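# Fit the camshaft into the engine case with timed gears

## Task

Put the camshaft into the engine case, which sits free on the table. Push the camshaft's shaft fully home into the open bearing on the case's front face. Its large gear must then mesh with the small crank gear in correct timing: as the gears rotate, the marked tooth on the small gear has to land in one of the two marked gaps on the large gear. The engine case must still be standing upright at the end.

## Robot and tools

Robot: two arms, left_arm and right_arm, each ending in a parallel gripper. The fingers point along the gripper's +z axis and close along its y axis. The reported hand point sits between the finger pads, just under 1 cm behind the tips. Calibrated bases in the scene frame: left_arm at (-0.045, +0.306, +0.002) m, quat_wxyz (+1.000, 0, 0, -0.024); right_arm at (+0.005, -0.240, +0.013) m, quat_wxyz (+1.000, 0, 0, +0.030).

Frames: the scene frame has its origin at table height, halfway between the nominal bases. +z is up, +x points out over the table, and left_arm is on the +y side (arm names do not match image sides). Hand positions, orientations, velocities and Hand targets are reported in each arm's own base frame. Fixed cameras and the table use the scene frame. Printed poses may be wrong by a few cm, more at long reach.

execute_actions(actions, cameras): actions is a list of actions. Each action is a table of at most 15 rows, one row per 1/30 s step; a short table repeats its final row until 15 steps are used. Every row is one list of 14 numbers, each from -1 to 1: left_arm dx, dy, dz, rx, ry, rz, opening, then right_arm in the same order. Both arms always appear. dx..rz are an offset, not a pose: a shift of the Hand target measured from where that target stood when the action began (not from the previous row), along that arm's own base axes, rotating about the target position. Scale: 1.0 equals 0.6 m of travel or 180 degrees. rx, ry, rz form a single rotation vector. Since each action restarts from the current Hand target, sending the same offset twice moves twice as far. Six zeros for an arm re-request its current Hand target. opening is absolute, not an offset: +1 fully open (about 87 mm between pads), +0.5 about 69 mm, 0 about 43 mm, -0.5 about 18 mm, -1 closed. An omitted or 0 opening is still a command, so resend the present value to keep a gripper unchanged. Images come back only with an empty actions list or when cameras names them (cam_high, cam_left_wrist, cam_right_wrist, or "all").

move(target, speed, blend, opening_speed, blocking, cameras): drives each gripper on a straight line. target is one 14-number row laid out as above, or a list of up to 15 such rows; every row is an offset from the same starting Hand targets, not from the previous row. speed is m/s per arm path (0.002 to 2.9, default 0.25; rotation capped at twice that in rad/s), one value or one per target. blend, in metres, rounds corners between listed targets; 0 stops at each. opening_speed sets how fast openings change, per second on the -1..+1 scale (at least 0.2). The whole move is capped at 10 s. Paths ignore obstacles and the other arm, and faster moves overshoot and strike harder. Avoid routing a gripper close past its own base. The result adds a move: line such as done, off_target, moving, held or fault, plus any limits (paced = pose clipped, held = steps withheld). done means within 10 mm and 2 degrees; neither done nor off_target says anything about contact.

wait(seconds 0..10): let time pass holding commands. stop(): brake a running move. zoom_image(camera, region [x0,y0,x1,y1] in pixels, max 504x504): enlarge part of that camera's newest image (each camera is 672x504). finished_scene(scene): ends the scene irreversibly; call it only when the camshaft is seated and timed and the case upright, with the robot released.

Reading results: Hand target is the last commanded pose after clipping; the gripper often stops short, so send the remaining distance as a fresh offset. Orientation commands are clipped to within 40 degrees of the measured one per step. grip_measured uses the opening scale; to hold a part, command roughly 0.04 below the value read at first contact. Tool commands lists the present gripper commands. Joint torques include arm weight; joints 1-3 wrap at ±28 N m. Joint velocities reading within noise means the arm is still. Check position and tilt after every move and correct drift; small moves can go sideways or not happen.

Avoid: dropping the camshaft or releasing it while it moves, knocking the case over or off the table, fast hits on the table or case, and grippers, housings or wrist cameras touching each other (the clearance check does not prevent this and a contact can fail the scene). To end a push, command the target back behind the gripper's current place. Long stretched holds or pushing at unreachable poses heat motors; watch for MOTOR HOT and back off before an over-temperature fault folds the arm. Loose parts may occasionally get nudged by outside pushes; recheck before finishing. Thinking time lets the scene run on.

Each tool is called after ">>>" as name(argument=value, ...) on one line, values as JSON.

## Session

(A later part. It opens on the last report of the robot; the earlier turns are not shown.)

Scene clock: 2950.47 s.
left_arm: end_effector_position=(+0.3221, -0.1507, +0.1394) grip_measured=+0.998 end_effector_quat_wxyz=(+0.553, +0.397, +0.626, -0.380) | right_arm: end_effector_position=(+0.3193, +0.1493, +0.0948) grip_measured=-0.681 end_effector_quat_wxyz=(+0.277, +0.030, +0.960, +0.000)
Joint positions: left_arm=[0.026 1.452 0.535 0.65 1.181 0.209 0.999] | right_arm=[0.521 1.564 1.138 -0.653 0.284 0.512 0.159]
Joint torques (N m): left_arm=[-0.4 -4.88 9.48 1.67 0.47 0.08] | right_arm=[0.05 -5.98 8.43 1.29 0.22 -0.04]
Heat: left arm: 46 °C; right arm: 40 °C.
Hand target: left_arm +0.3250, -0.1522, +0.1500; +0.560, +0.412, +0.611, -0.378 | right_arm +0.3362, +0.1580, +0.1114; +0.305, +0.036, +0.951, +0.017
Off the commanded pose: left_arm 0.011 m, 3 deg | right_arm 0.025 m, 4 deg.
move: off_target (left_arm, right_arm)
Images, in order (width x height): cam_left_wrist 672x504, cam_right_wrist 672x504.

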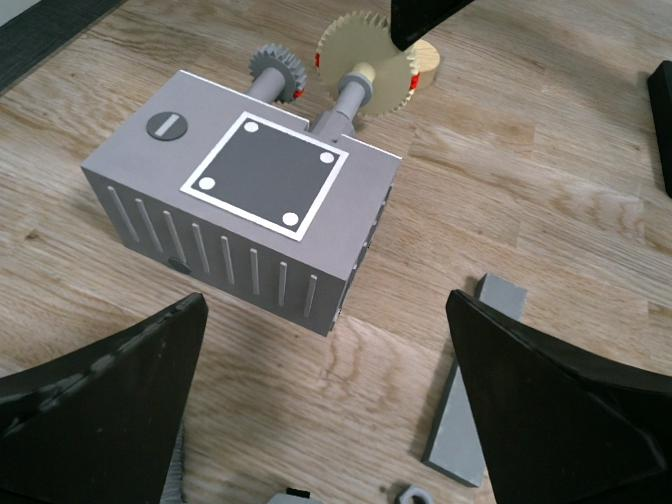

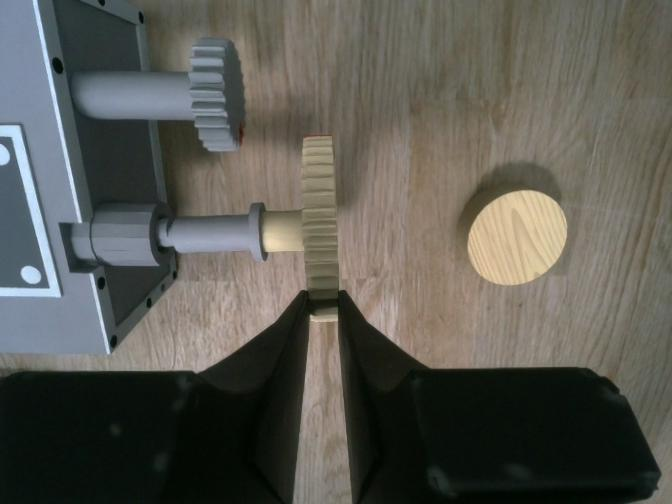

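>>> move(target=[0,0,0,0,0,0,1,0.002,0.004,0.000,0.00,0,0.00,-0.8], speed=0.02, cameras=["cam_right_wrist"])

>>> zoom_image(camera="cam_right_wrist", region=[40, 160, 200, 290])

>>> move(target=[0,0,0,0,0,0,1,0.002,0.004,0.000,0.00,0,0.00,-0.8], speed=0.02, cameras=["cam_left_wrist","cam_right_wrist"])

>>> zoom_image(camera="cam_right_wrist", region=[40, 160, 200, 290])

>>> zoom_image(camera="cam_left_wrist", region=[305, 55, 405, 145])

Scene clock: 2958.97 s.
left_arm: end_effector_position=(+0.3221, -0.1507, +0.1394) grip_measured=+0.998 end_effector_quat_wxyz=(+0.553, +0.397, +0.626, -0.380) | right_arm: end_effector_position=(+0.3206, +0.1501, +0.0947) grip_measured=-0.681 end_effector_quat_wxyz=(+0.276, +0.030, +0.961, -0.001)
Joint positions: left_arm=[0.026 1.452 0.535 0.65 1.181 0.209 0.999] | right_arm=[0.521 1.573 1.147 -0.657 0.283 0.512 0.159]
Joint torques (N m): left_arm=[-0.4 -4.89 9.48 1.67 0.47 0.08] | right_arm=[0.4 -6.04 8.58 1.31 0.25 0]
Motor temperatures (°C): left_arm=[23 27 41 46 26 25 24] | right_arm=[25 36 41 35 27 26 29]
Heat: left arm: 46 °C; right arm: 41 °C.
Hand target: left_arm +0.3250, -0.1522, +0.1500; +0.560, +0.412, +0.611, -0.378 | right_arm +0.3374, +0.1604, +0.1114; +0.305, +0.036, +0.951, +0.017
Off the commanded pose: left_arm 0.011 m, 3 deg | right_arm 0.026 m, 4 deg.
move: off_target (left_arm, right_arm)
Images, in order (width x height): cam_right_wrist 672x504.

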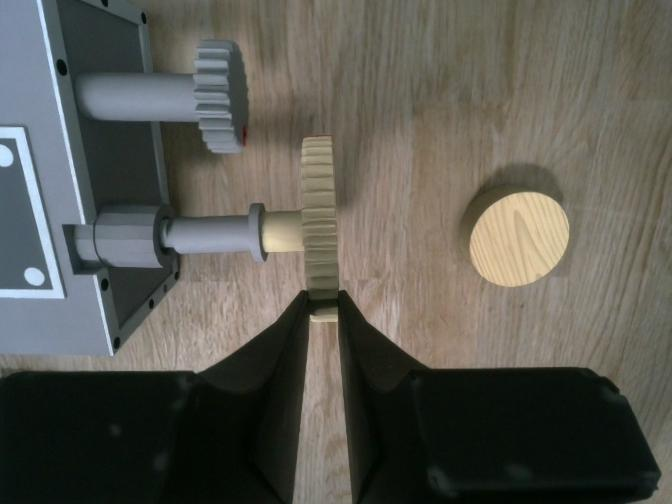

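Scaled by 3.150 from the camera's 672x504 image, which has a finer 960x720 frame.

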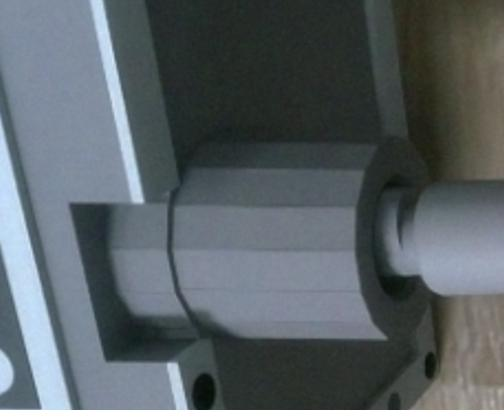

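Scene clock: 2959.67 s.
left_arm: end_effector_position=(+0.3221, -0.1507, +0.1394) grip_measured=+0.998 end_effector_quat_wxyz=(+0.553, +0.397, +0.626, -0.380) | right_arm: end_effector_position=(+0.3215, +0.1507, +0.0946) grip_measured=-0.681 end_effector_quat_wxyz=(+0.274, +0.029, +0.961, -0.002)
Joint positions: left_arm=[0.026 1.452 0.535 0.65 1.181 0.209 0.999] | right_arm=[0.521 1.58 1.156 -0.662 0.283 0.512 0.159]
Joint torques (N m): left_arm=[-0.4 -4.88 9.47 1.67 0.47 0.08] | right_arm=[0.88 -6.05 8.59 1.31 0.28 0.04]
Heat: left arm: 46 °C; right arm: 41 °C.
Hand target: left_arm +0.3250, -0.1522, +0.1500; +0.560, +0.412, +0.611, -0.378 | right_arm +0.3387, +0.1629, +0.1115; +0.305, +0.036, +0.951, +0.017
Off the commanded pose: left_arm 0.011 m, 3 deg | right_arm 0.027 m, 4 deg.
move: off_target (left_arm, right_arm)
Images, in order (width x height): cam_left_wrist 672x504, cam_right_wrist 672x504.

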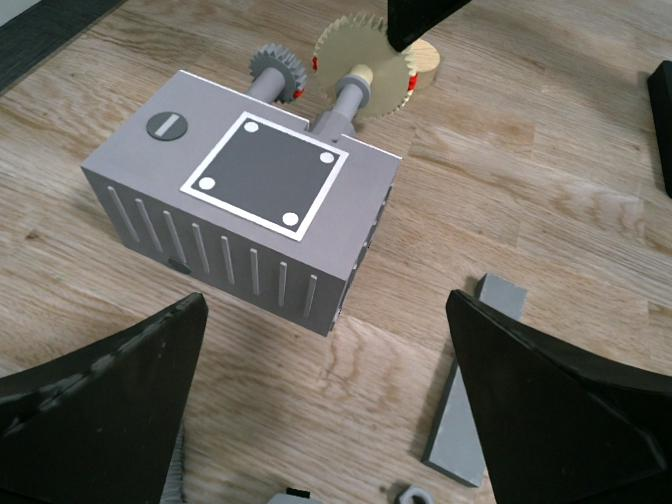

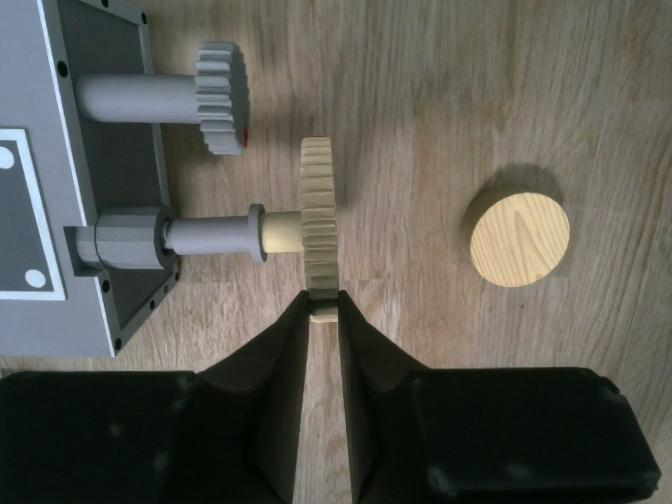

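Scaled by 3.150 from the camera's 672x504 image, which has a finer 960x720 frame.

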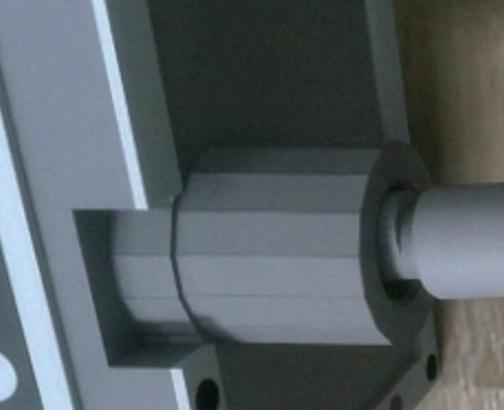

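Scaled by 5.040 from the camera's 672x504 image, which has a finer 960x720 frame.

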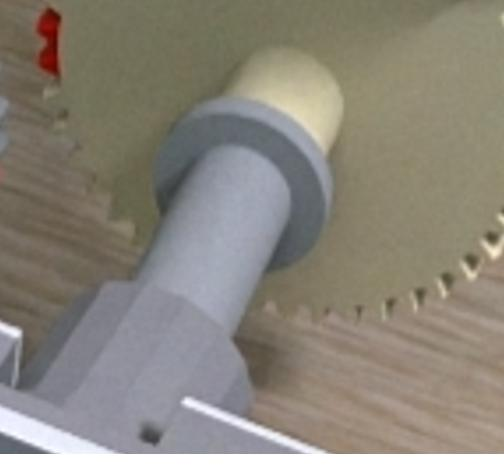

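>>> move(target=[0,0,0,0,0,0,1,-0.001,0.004,0.000,0.00,0,0.00,-0.8], speed=0.02, cameras=["cam_right_wrist"])

>>> zoom_image(camera="cam_right_wrist", region=[40, 160, 200, 290])

>>> move(target=[0,0,0,0,0,0,1,-0.001,0.004,0.000,0.00,0,0.00,-0.8], speed=0.02, cameras=["cam_left_wrist","cam_right_wrist"])

>>> zoom_image(camera="cam_right_wrist", region=[40, 160, 200, 290])

>>> zoom_image(camera="cam_left_wrist", region=[305, 55, 405, 145])

Scene clock: 2978.67 s.
left_arm: end_effector_position=(+0.3221, -0.1507, +0.1394) grip_measured=+0.998 end_effector_quat_wxyz=(+0.553, +0.397, +0.626, -0.380) | right_arm: end_effector_position=(+0.3202, +0.1532, +0.0945) grip_measured=-0.681 end_effector_quat_wxyz=(+0.274, +0.028, +0.961, +0.000)
Joint positions: left_arm=[0.026 1.452 0.535 0.65 1.181 0.209 0.999] | right_arm=[0.529 1.58 1.156 -0.663 0.283 0.516 0.159]
Joint torques (N m): left_arm=[-0.4 -4.88 9.47 1.67 0.47 0.08] | right_arm=[0.81 -5.76 8.81 1.32 0.32 0.04]
Heat: left arm: 45 °C; right arm: 42 °C.
Hand target: left_arm +0.3250, -0.1522, +0.1500; +0.560, +0.412, +0.611, -0.378 | right_arm +0.3381, +0.1652, +0.1115; +0.305, +0.036, +0.951, +0.017
Off the commanded pose: left_arm 0.011 m, 3 deg | right_arm 0.027 m, 4 deg.
move: off_target (left_arm, right_arm)
Images, in order (width x height): cam_right_wrist 672x504.

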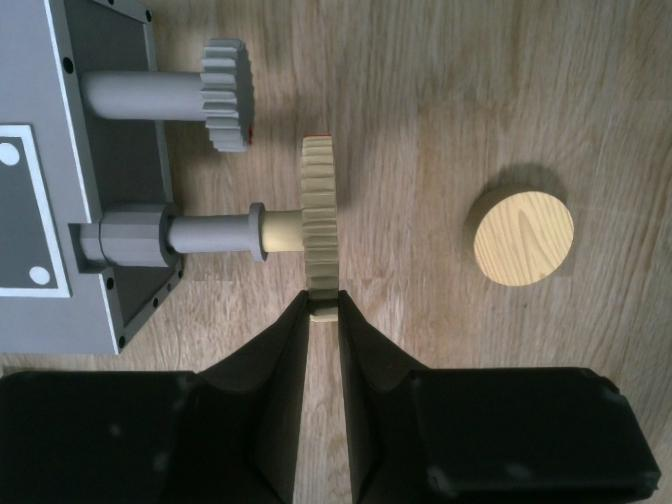

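Scaled by 3.150 from the camera's 672x504 image, which has a finer 960x720 frame.

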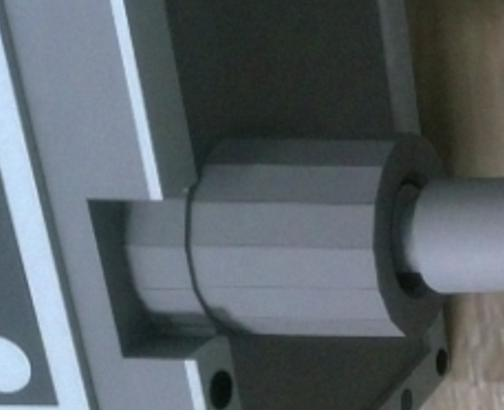

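Scene clock: 2979.37 s.
left_arm: end_effector_position=(+0.3221, -0.1507, +0.1394) grip_measured=+0.998 end_effector_quat_wxyz=(+0.553, +0.397, +0.626, -0.380) | right_arm: end_effector_position=(+0.3205, +0.1566, +0.0946) grip_measured=-0.681 end_effector_quat_wxyz=(+0.273, +0.026, +0.962, +0.001)
Joint positions: left_arm=[0.026 1.452 0.535 0.65 1.181 0.209 0.999] | right_arm=[0.536 1.587 1.163 -0.664 0.284 0.521 0.159]
Joint torques (N m): left_arm=[-0.42 -4.88 9.47 1.67 0.47 0.08] | right_arm=[0.83 -6.11 8.51 1.31 0.35 0.08]
Heat: left arm: 45 °C; right arm: 42 °C.
Hand target: left_arm +0.3250, -0.1522, +0.1500; +0.560, +0.412, +0.611, -0.378 | right_arm +0.3374, +0.1676, +0.1113; +0.305, +0.036, +0.952, +0.017
Off the commanded pose: left_arm 0.011 m, 3 deg | right_arm 0.026 m, 4 deg.
move: off_target (left_arm, right_arm)
Images, in order (width x height): cam_left_wrist 672x504, cam_right_wrist 672x504.

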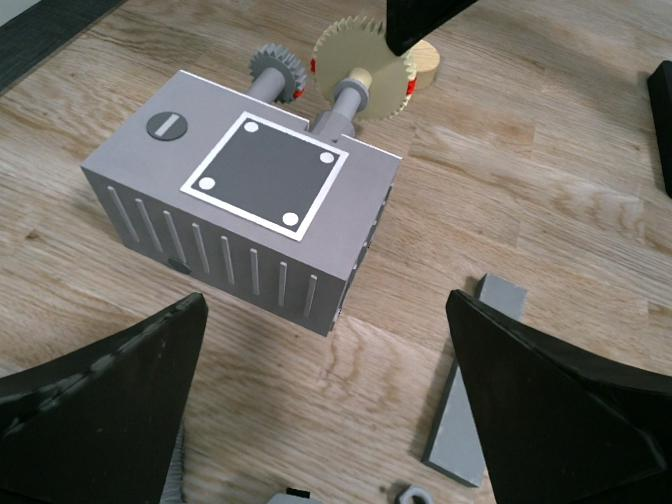

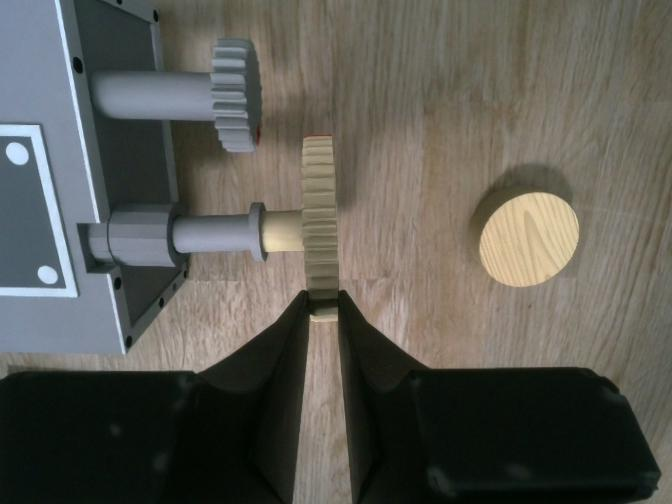

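Scaled by 3.150 from the camera's 672x504 image, which has a finer 960x720 frame.

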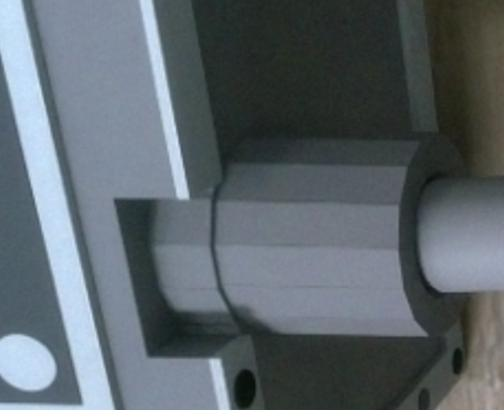

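Scaled by 5.040 from the camera's 672x504 image, which has a finer 960x720 frame.

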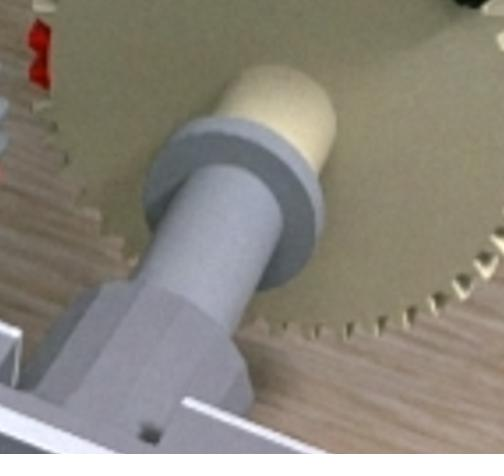

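>>> move(target=[0,0,0,0,0,0,1,0.001,0.005,0.000,0.00,0,0.00,-0.8], speed=0.02, cameras=["cam_right_wrist"])

>>> move(target=[0,0,0,0,0,0,1,0.001,0.005,0.000,0.00,0,0.00,-0.8], speed=0.02, cameras=["cam_left_wrist","cam_right_wrist"])

>>> zoom_image(camera="cam_right_wrist", region=[70, 20, 350, 340])

>>> zoom_image(camera="cam_left_wrist", region=[235, 0, 445, 150])

Scene clock: 2990.77 s.
left_arm: end_effector_position=(+0.3221, -0.1507, +0.1394) grip_measured=+0.998 end_effector_quat_wxyz=(+0.553, +0.397, +0.626, -0.380) | right_arm: end_effector_position=(+0.3204, +0.1582, +0.0942) grip_measured=-0.681 end_effector_quat_wxyz=(+0.272, +0.026, +0.962, -0.001)
Joint positions: left_arm=[0.026 1.452 0.535 0.65 1.181 0.209 0.999] | right_arm=[0.542 1.595 1.171 -0.671 0.288 0.526 0.159]
Joint torques (N m): left_arm=[-0.4 -4.88 9.46 1.67 0.47 0.08] | right_arm=[0.96 -6.17 8.58 1.34 0.34 0.11]
Heat: left arm: 45 °C; right arm: 42 °C.
Hand target: left_arm +0.3250, -0.1522, +0.1500; +0.560, +0.412, +0.611, -0.378 | right_arm +0.3381, +0.1706, +0.1114; +0.305, +0.036, +0.951, +0.017
Off the commanded pose: left_arm 0.011 m, 3 deg | right_arm 0.027 m, 5 deg.
move: off_target (left_arm, right_arm)
Images, in order (width x height): cam_right_wrist 672x504.

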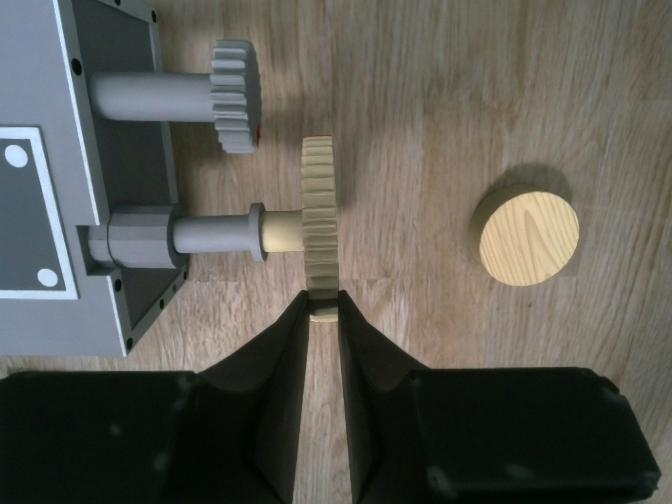

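Scene clock: 2991.50 s.
left_arm: end_effector_position=(+0.3221, -0.1507, +0.1394) grip_measured=+0.998 end_effector_quat_wxyz=(+0.553, +0.397, +0.626, -0.380) | right_arm: end_effector_position=(+0.3201, +0.1600, +0.0939) grip_measured=-0.681 end_effector_quat_wxyz=(+0.271, +0.026, +0.962, -0.004)
Joint positions: left_arm=[0.026 1.452 0.535 0.65 1.181 0.209 0.999] | right_arm=[0.55 1.602 1.179 -0.678 0.295 0.532 0.159]
Joint torques (N m): left_arm=[-0.39 -4.88 9.47 1.66 0.47 0.08] | right_arm=[0.95 -6.22 8.75 1.36 0.32 0.12]
Heat: left arm: 45 °C; right arm: 42 °C.
Hand target: left_arm +0.3250, -0.1522, +0.1500; +0.560, +0.412, +0.611, -0.378 | right_arm +0.3386, +0.1736, +0.1114; +0.305, +0.036, +0.951, +0.017
Off the commanded pose: left_arm 0.011 m, 3 deg | right_arm 0.029 m, 5 deg.
move: off_target (left_arm, right_arm)
Images, in order (width x height): cam_left_wrist 672x504, cam_right_wrist 672x504.

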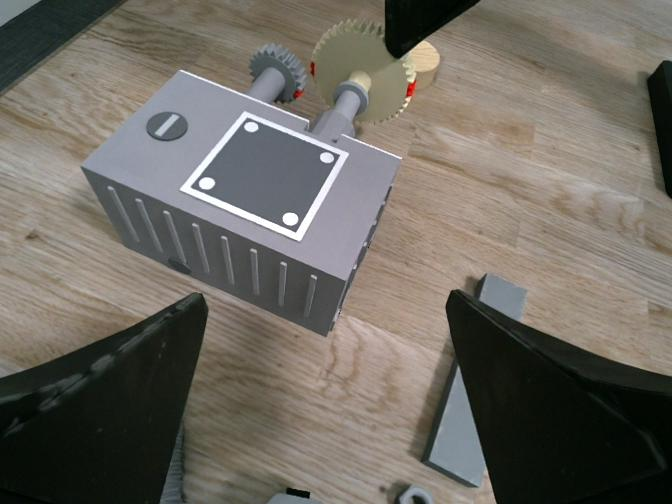

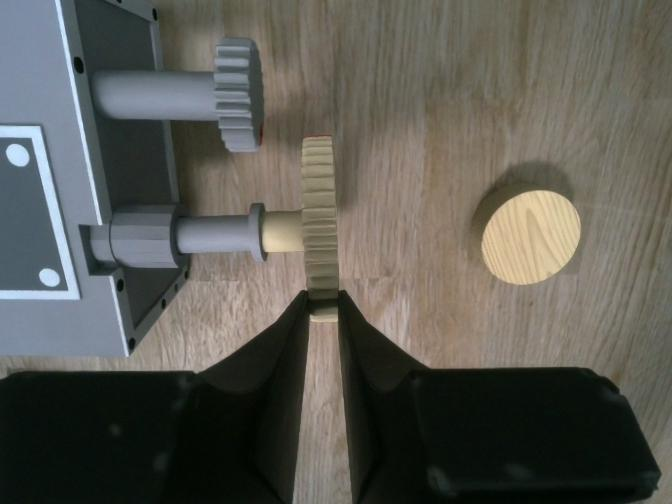

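Scaled by 1.575 from the camera's 672x504 image, which has a finer 960x720 frame.

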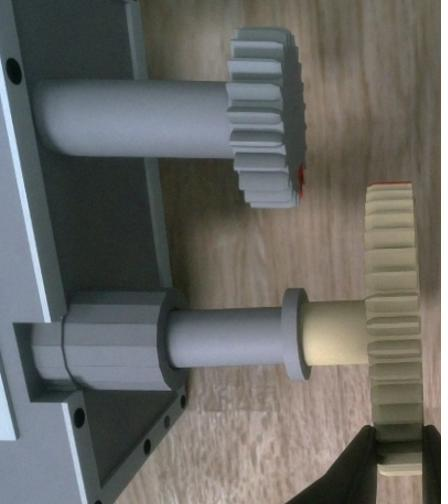

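Scaled by 2.400 from the camera's 672x504 image, which has a finer 960x720 frame.

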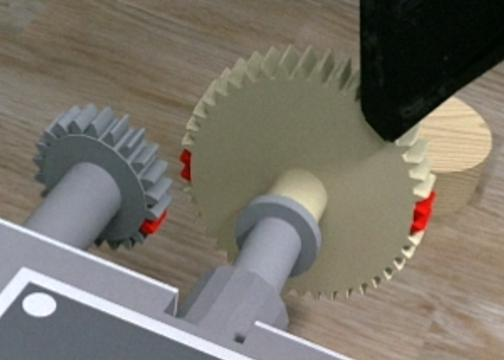

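>>> move(target=[0,0,0,0,0,0,1,-0.010,0.003,0.000,0.012,0,-0.004,-0.8], speed=0.02, cameras=["cam_right_wrist"])

>>> zoom_image(camera="cam_right_wrist", region=[70, 20, 350, 340])

Scene clock: 3003.40 s.
left_arm: end_effector_position=(+0.3221, -0.1507, +0.1394) grip_measured=+0.998 end_effector_quat_wxyz=(+0.553, +0.397, +0.626, -0.380) | right_arm: end_effector_position=(+0.3197, +0.1621, +0.0938) grip_measured=-0.681 end_effector_quat_wxyz=(+0.269, +0.036, +0.962, +0.002)
Joint positions: left_arm=[0.026 1.452 0.535 0.65 1.181 0.209 0.999] | right_arm=[0.55 1.602 1.179 -0.678 0.289 0.556 0.159]
Joint torques (N m): left_arm=[-0.4 -4.89 9.47 1.67 0.47 0.08] | right_arm=[0.88 -8.72 6.3 1.49 0.14 0.12]
Heat: left arm: 44 °C; right arm: 41 °C.
Hand target: left_arm +0.3250, -0.1522, +0.1500; +0.560, +0.412, +0.611, -0.378 | right_arm +0.3326, +0.1755, +0.1115; +0.305, +0.048, +0.951, +0.033
Off the commanded pose: left_arm 0.011 m, 3 deg | right_arm 0.026 m, 6 deg.
move: off_target (left_arm, right_arm)
Images, in order (width x height): cam_right_wrist 672x504.

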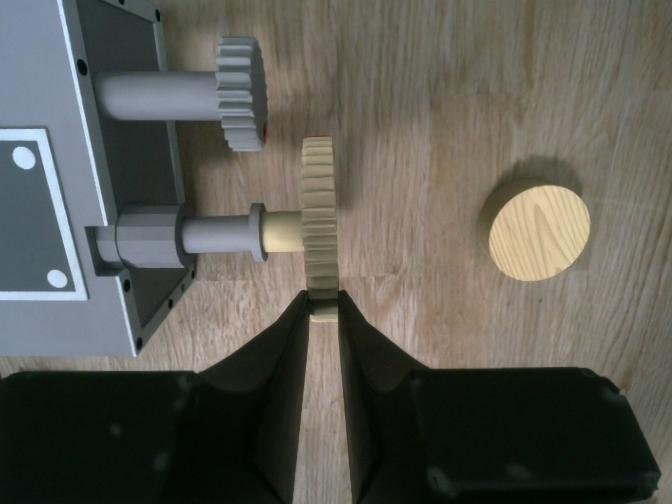

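Scaled by 1.575 from the camera's 672x504 image, which has a finer 960x720 frame.

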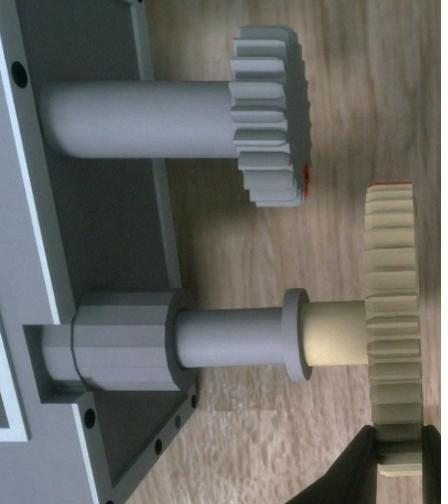

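>>> move(target=[0,0,0,0,0,0,1,-0.004,0.005,0.000,0.0,0,0,-0.8], speed=0.02, cameras=["cam_right_wrist"])

>>> move(target=[0,0,0,0,0,0,1,-0.002,0.005,0.000,0.004,0,0,-0.8], speed=0.02, cameras=["cam_left_wrist","cam_right_wrist"])

>>> zoom_image(camera="cam_left_wrist", region=[235, 0, 445, 150])

Scene clock: 3009.80 s.
left_arm: end_effector_position=(+0.3221, -0.1507, +0.1394) grip_measured=+0.998 end_effector_quat_wxyz=(+0.553, +0.397, +0.626, -0.380) | right_arm: end_effector_position=(+0.3184, +0.1640, +0.0938) grip_measured=-0.681 end_effector_quat_wxyz=(+0.270, +0.039, +0.962, +0.002)
Joint positions: left_arm=[0.026 1.452 0.535 0.65 1.181 0.209 0.999] | right_arm=[0.558 1.602 1.179 -0.68 0.293 0.568 0.159]
Joint torques (N m): left_arm=[-0.42 -4.88 9.46 1.67 0.47 0.08] | right_arm=[1.28 -8.84 6.28 1.47 0.17 0.11]
Heat: left arm: 44 °C; right arm: 41 °C.
Hand target: left_arm +0.3250, -0.1522, +0.1500; +0.560, +0.412, +0.611, -0.378 | right_arm +0.3303, +0.1784, +0.1115; +0.305, +0.048, +0.951, +0.033
Off the commanded pose: left_arm 0.011 m, 3 deg | right_arm 0.026 m, 6 deg.
move: off_target (left_arm, right_arm)
Images, in order (width x height): cam_right_wrist 672x504.

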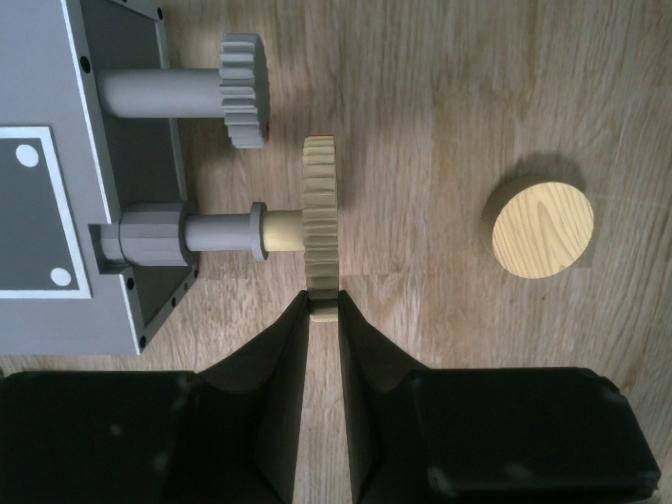

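Scene clock: 3010.70 s.
left_arm: end_effector_position=(+0.3221, -0.1507, +0.1394) grip_measured=+0.998 end_effector_quat_wxyz=(+0.553, +0.397, +0.626, -0.380) | right_arm: end_effector_position=(+0.3173, +0.1665, +0.0938) grip_measured=-0.681 end_effector_quat_wxyz=(+0.269, +0.043, +0.962, +0.005)
Joint positions: left_arm=[0.026 1.452 0.535 0.65 1.181 0.209 0.999] | right_arm=[0.564 1.602 1.179 -0.681 0.293 0.582 0.159]
Joint torques (N m): left_arm=[-0.4 -4.88 9.47 1.66 0.47 0.09] | right_arm=[1.18 -9.09 6.02 1.53 0.1 0.08]
Heat: left arm: 44 °C; right arm: 41 °C.
Hand target: left_arm +0.3250, -0.1522, +0.1500; +0.560, +0.412, +0.611, -0.378 | right_arm +0.3291, +0.1814, +0.1115; +0.304, +0.050, +0.950, +0.039
Off the commanded pose: left_arm 0.011 m, 3 deg | right_arm 0.026 m, 6 deg.
move: off_target (left_arm, right_arm)
Images, in order (width x height): cam_left_wrist 672x504, cam_right_wrist 672x504.

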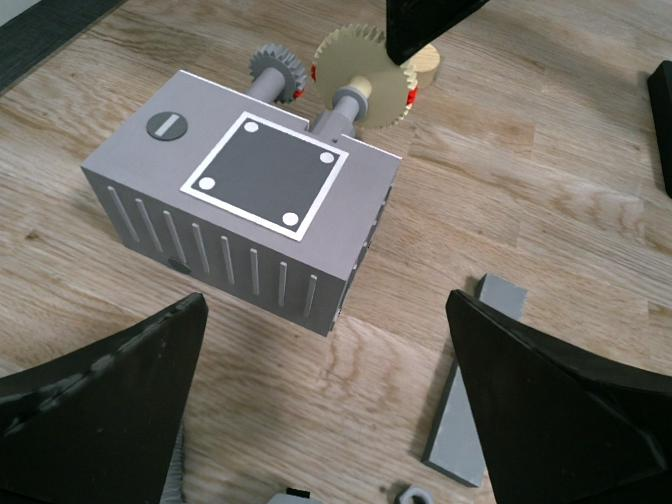

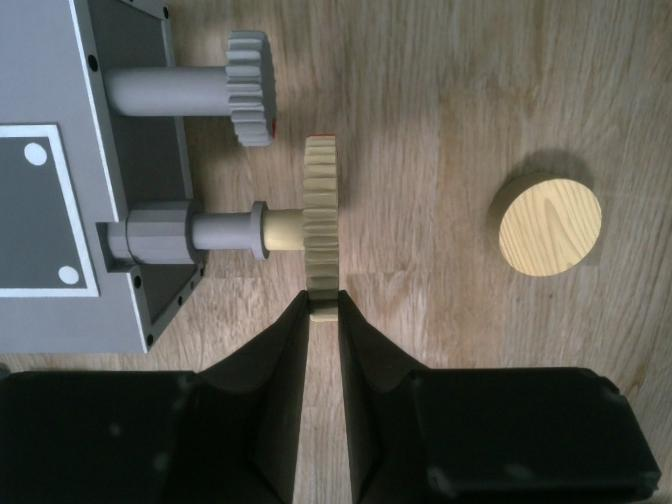

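Scaled by 2.400 from the camera's 672x504 image, which has a finer 960x720 frame.

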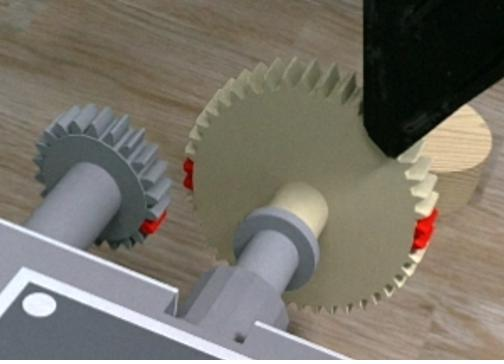

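>>> move(target=[0,0,0,0,0,0,1,0.000,0.005,0.000,0.0,0,0,-0.8], speed=0.02, cameras=["cam_right_wrist"])

>>> move(target=[0,0,0,0,0,0,1,0.000,0.005,0.000,0.00,0,0,-0.8], speed=0.02, cameras=["cam_left_wrist","cam_right_wrist"])

>>> zoom_image(camera="cam_left_wrist", region=[235, 0, 445, 150])

>>> zoom_image(camera="cam_right_wrist", region=[70, 20, 350, 340])

Scene clock: 3019.70 s.
left_arm: end_effector_position=(+0.3221, -0.1507, +0.1394) grip_measured=+0.998 end_effector_quat_wxyz=(+0.553, +0.397, +0.626, -0.380) | right_arm: end_effector_position=(+0.3166, +0.1694, +0.0940) grip_measured=-0.681 end_effector_quat_wxyz=(+0.270, +0.044, +0.962, +0.007)
Joint positions: left_arm=[0.026 1.452 0.535 0.65 1.181 0.209 0.999] | right_arm=[0.571 1.602 1.179 -0.679 0.293 0.591 0.159]
Joint torques (N m): left_arm=[-0.4 -4.89 9.47 1.67 0.47 0.08] | right_arm=[1.25 -8.5 6.46 1.49 0.15 0.05]
Heat: left arm: 44 °C; right arm: 40 °C.
Hand target: left_arm +0.3250, -0.1522, +0.1500; +0.560, +0.412, +0.611, -0.378 | right_arm +0.3291, +0.1844, +0.1115; +0.304, +0.050, +0.950, +0.039
Off the commanded pose: left_arm 0.011 m, 3 deg | right_arm 0.026 m, 6 deg.
move: off_target (left_arm, right_arm)
Images, in order (width x height): cam_right_wrist 672x504.

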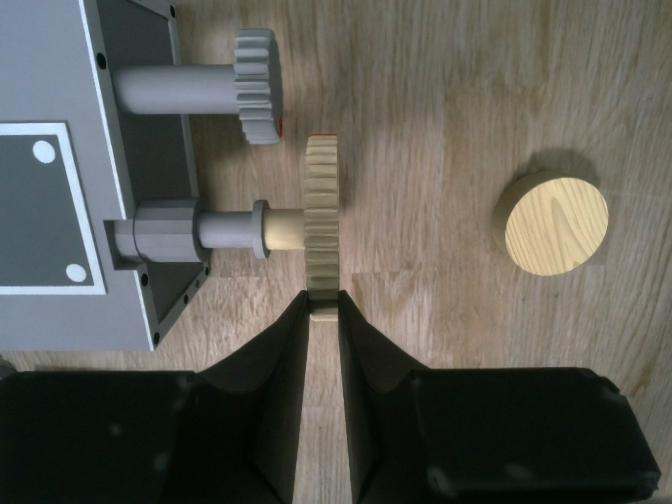

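Scene clock: 3020.40 s.
left_arm: end_effector_position=(+0.3221, -0.1507, +0.1394) grip_measured=+0.998 end_effector_quat_wxyz=(+0.553, +0.397, +0.626, -0.380) | right_arm: end_effector_position=(+0.3163, +0.1704, +0.0942) grip_measured=-0.681 end_effector_quat_wxyz=(+0.272, +0.045, +0.961, +0.006)
Joint positions: left_arm=[0.026 1.452 0.535 0.65 1.181 0.209 0.999] | right_arm=[0.576 1.602 1.179 -0.679 0.3 0.598 0.159]
Joint torques (N m): left_arm=[-0.39 -4.88 9.47 1.66 0.47 0.08] | right_arm=[1.47 -7.97 6.99 1.46 0.12 0.07]
Heat: left arm: 44 °C; right arm: 40 °C.
Hand target: left_arm +0.3250, -0.1522, +0.1500; +0.560, +0.412, +0.611, -0.378 | right_arm +0.3291, +0.1875, +0.1115; +0.304, +0.050, +0.950, +0.039
Off the commanded pose: left_arm 0.011 m, 3 deg | right_arm 0.027 m, 5 deg.
move: off_target (left_arm, right_arm)
Images, in order (width x height): cam_left_wrist 672x504, cam_right_wrist 672x504.

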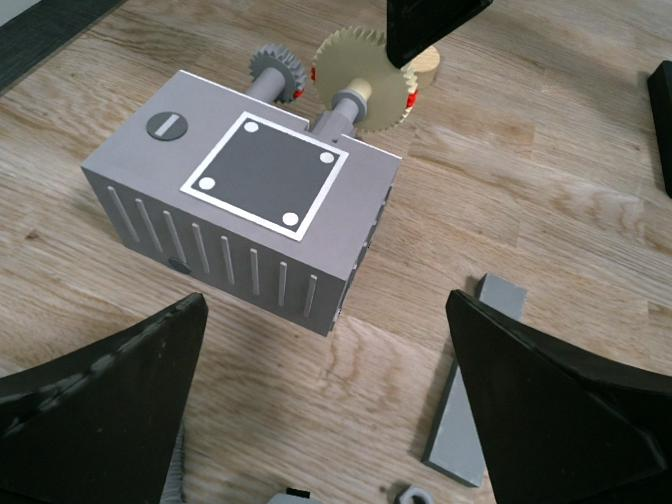

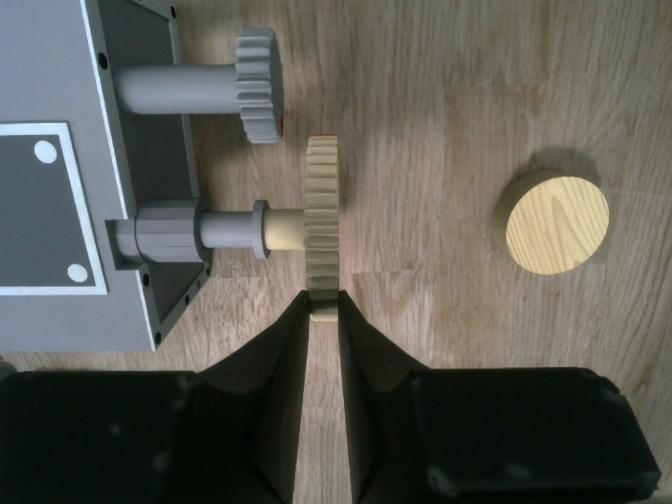

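Scaled by 2.400 from the camera's 672x504 image, which has a finer 960x720 frame.

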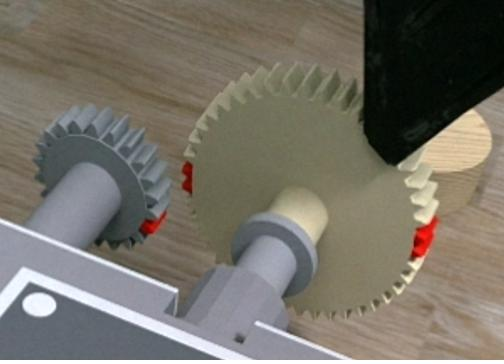

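Scaled by 1.575 from the camera's 672x504 image, which has a finer 960x720 frame.

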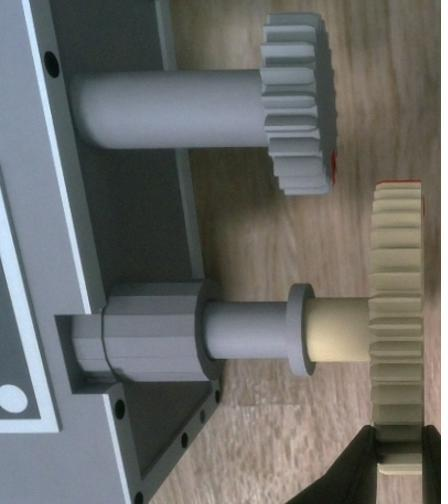

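>>> move(target=[0,0,0,0,0,0,1,0.000,0.005,0.000,-0.003,0,0,-0.8], speed=0.02, cameras=["cam_left_wrist","cam_right_wrist"])

>>> zoom_image(camera="cam_left_wrist", region=[235, 0, 445, 150])

>>> zoom_image(camera="cam_right_wrist", region=[70, 20, 350, 340])

Scene clock: 3028.13 s.
left_arm: end_effector_position=(+0.3221, -0.1507, +0.1394) grip_measured=+0.998 end_effector_quat_wxyz=(+0.553, +0.397, +0.626, -0.380) | right_arm: end_effector_position=(+0.3152, +0.1718, +0.0944) grip_measured=-0.681 end_effector_quat_wxyz=(+0.275, +0.045, +0.961, +0.003)
Joint positions: left_arm=[0.026 1.452 0.535 0.65 1.181 0.209 0.999] | right_arm=[0.587 1.602 1.179 -0.68 0.314 0.605 0.159]
Joint torques (N m): left_arm=[-0.4 -4.88 9.47 1.66 0.47 0.08] | right_arm=[1.62 -6.97 7.87 1.39 0.12 0.07]
Heat: left arm: 43 °C; right arm: 40 °C.
Hand target: left_arm +0.3250, -0.1522, +0.1500; +0.560, +0.412, +0.611, -0.378 | right_arm +0.3290, +0.1904, +0.1115; +0.304, +0.048, +0.951, +0.035
Off the commanded pose: left_arm 0.011 m, 3 deg | right_arm 0.029 m, 5 deg.
move: off_target (left_arm, right_arm)
Images, in order (width x height): cam_left_wrist 672x504, cam_right_wrist 672x504.

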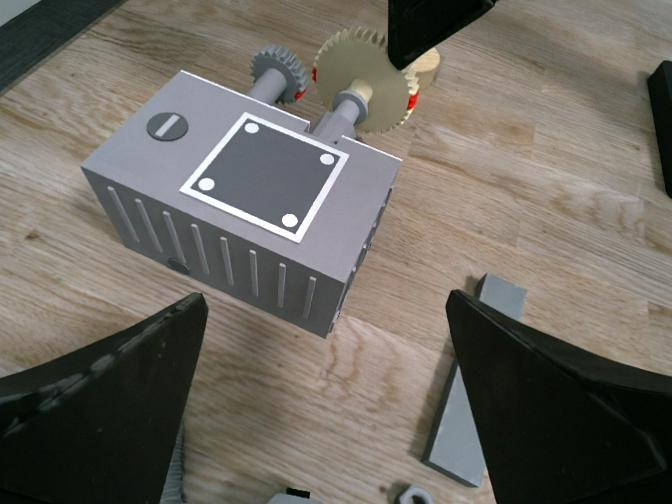

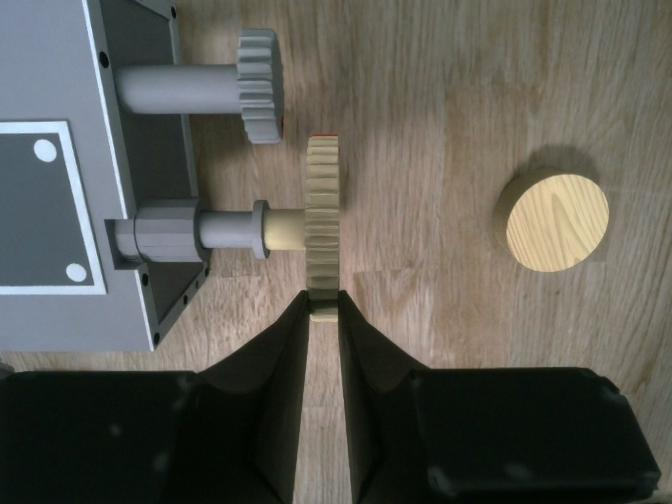

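Scaled by 2.400 from the camera's 672x504 image, which has a finer 960x720 frame.

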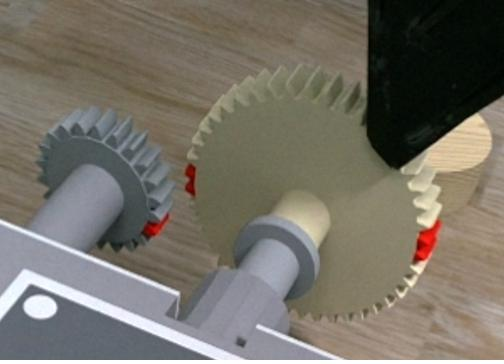

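Scaled by 1.575 from the camera's 672x504 image, which has a finer 960x720 frame.

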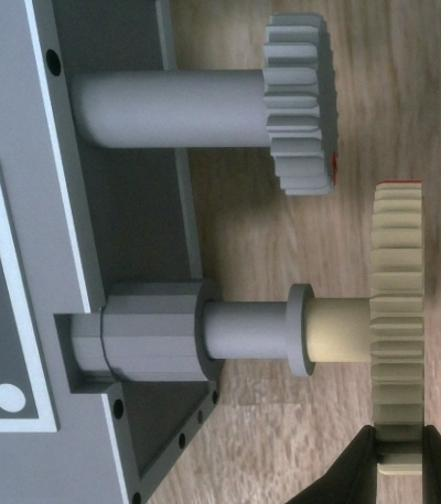

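>>> move(target=[[0,0,0,0,0,0,1,0.000,-0.018,0.000,0,0,0,-0.8],[0,0,0,0,0,0,1,0.010,-0.018,0.000,0.0,0,0.008,-0.8],[0,0,0,0,0,0,1,0.010,0.004,0.000,0.0,0,0.008,-0.8]], speed=0.03, cameras=["cam_left_wrist","cam_right_wrist"])

>>> zoom_image(camera="cam_left_wrist", region=[235, 0, 445, 150])

>>> zoom_image(camera="cam_right_wrist", region=[70, 20, 350, 340])

Scene clock: 3050.57 s.
left_arm: end_effector_position=(+0.3221, -0.1507, +0.1394) grip_measured=+0.998 end_effector_quat_wxyz=(+0.553, +0.397, +0.626, -0.380) | right_arm: end_effector_position=(+0.3159, +0.1716, +0.0935) grip_measured=-0.681 end_effector_quat_wxyz=(+0.269, +0.034, +0.963, +0.004)
Joint positions: left_arm=[0.026 1.452 0.535 0.65 1.181 0.209 0.999] | right_arm=[0.58 1.609 1.186 -0.683 0.297 0.58 0.159]
Joint torques (N m): left_arm=[-0.4 -4.89 9.47 1.66 0.47 0.08] | right_arm=[1.44 -6.13 8.65 1.49 0.11 0]
Heat: left arm: 43 °C; right arm: 40 °C.
Hand target: left_arm +0.3250, -0.1522, +0.1500; +0.560, +0.412, +0.611, -0.378 | right_arm +0.3350, +0.1928, +0.1114; +0.304, +0.036, +0.951, +0.038
Off the commanded pose: left_arm 0.011 m, 3 deg | right_arm 0.034 m, 6 deg.
move: off_target (left_arm, right_arm)
Images, in order (width x height): cam_left_wrist 672x504, cam_right_wrist 672x504.

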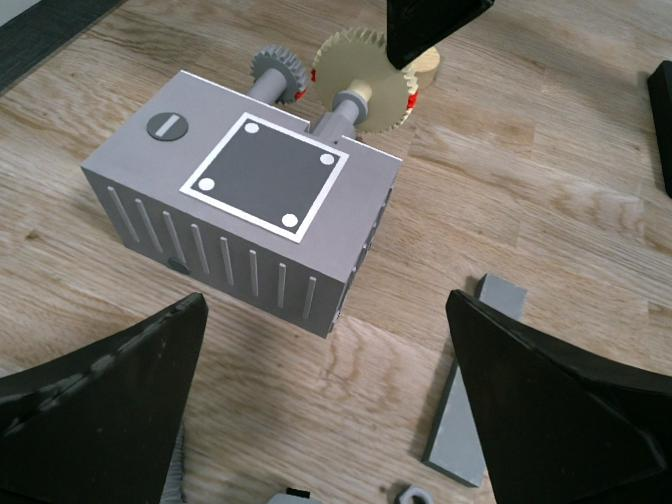

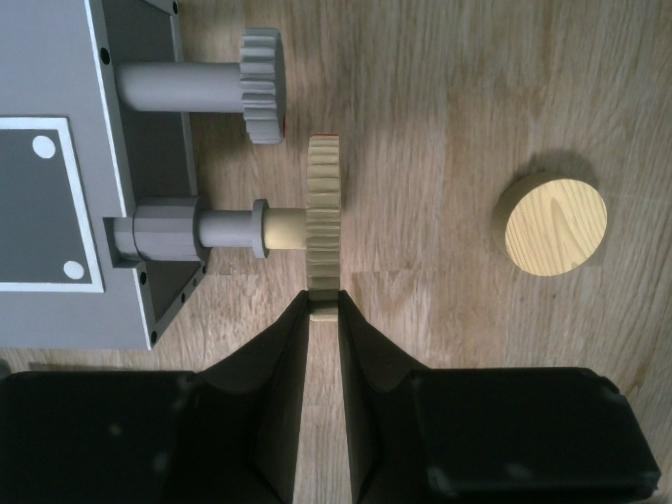

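Scaled by 2.400 from the camera's 672x504 image, which has a finer 960x720 frame.

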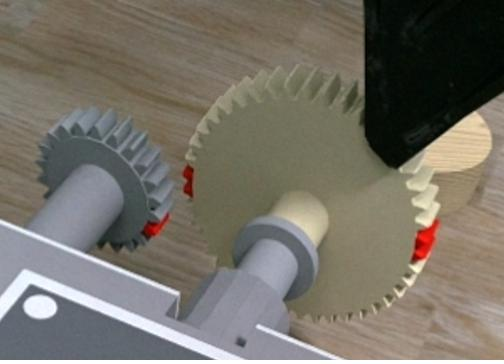

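Scaled by 1.575 from the camera's 672x504 image, which has a finer 960x720 frame.

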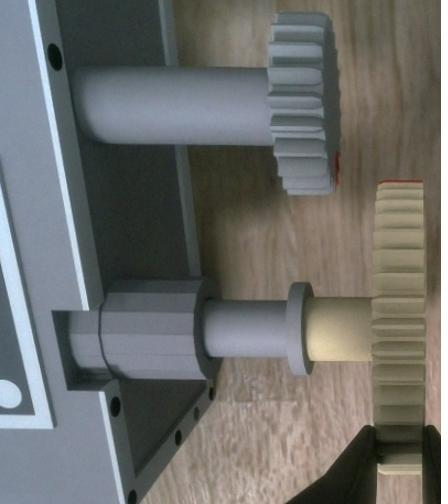

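>>> zoom_image(camera="cam_right_wrist", region=[100, 180, 280, 280])

>>> zoom_image(camera="cam_right_wrist", region=[100, 20, 300, 160])

Scaled by 2.800 from the camera's 672x504 image, which has a finer 960x720 frame.

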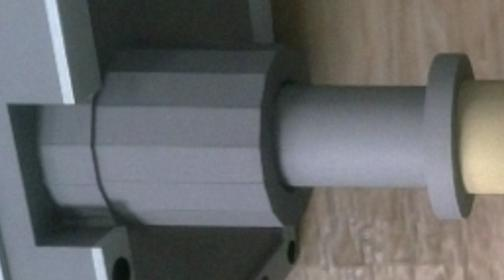

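Scaled by 2.520 from the camera's 672x504 image, which has a finer 960x720 frame.

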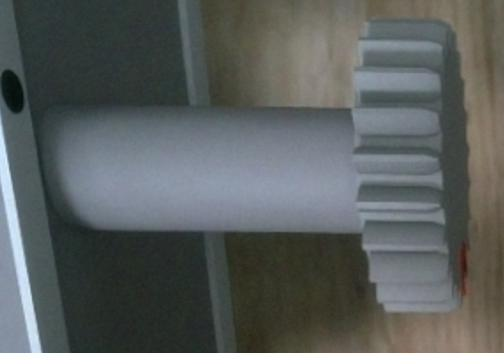

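>>> move(target=[-0.159,-0.138,0.0255,-0.1294,-0.099,0.1671,1,0,0,0,0,0,0,-0.8], speed=0.25, cameras=["cam_left_wrist","cam_right_wrist"])

>>> zoom_image(camera="cam_left_wrist", region=[220, 80, 400, 215])

Scene clock: 3089.50 s.
left_arm: end_effector_position=(+0.2273, -0.2357, +0.1489) grip_measured=+0.998 end_effector_quat_wxyz=(+0.723, +0.221, +0.603, -0.254) | right_arm: end_effector_position=(+0.3159, +0.1716, +0.0935) grip_measured=-0.681 end_effector_quat_wxyz=(+0.269, +0.035, +0.962, +0.004)
Joint positions: left_arm=[-0.943 1.358 0.012 1.527 -0.25 0.059 0.999] | right_arm=[0.58 1.609 1.186 -0.683 0.297 0.581 0.159]
Joint torques (N m): left_arm=[-0.96 -2.02 6.09 2.73 -0.2 0.04] | right_arm=[1.51 -6.11 8.66 1.49 0.11 0.01]
Heat: left arm: 42 °C; right arm: 43 °C.
Hand target: left_arm +0.2295, -0.2351, +0.1654; +0.795, +0.174, +0.516, -0.268 | right_arm +0.3350, +0.1928, +0.1114; +0.304, +0.036, +0.951, +0.038
Off the commanded pose: left_arm 0.017 m, 14 deg | right_arm 0.034 m, 6 deg.
joint sent to its limit (left arm) — joint 4 (wrist pitch), upper limit. The joint targets are off in orientation, not in position.
move: off_target (left_arm, right_arm)
Images, in order (width x height): cam_left_wrist 672x504, cam_right_wrist 672x504.

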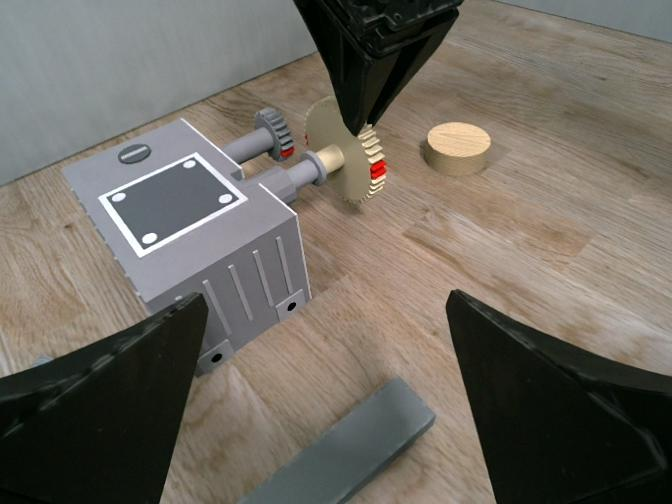

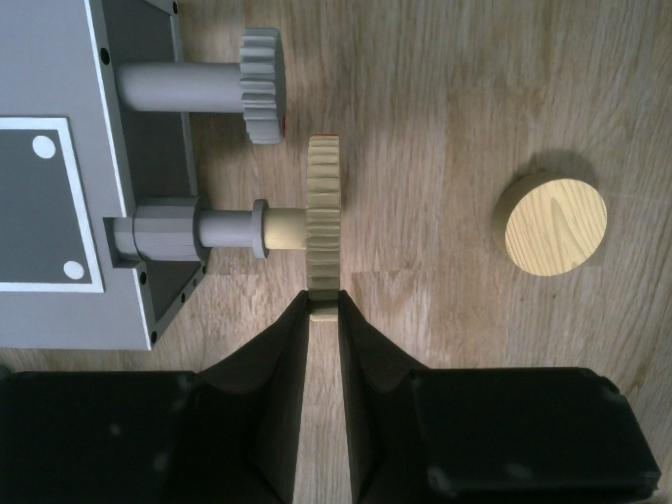

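Scaled by 2.800 from the camera's 672x504 image, which has a finer 960x720 frame.

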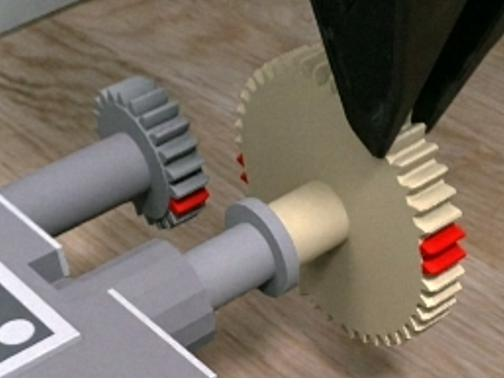

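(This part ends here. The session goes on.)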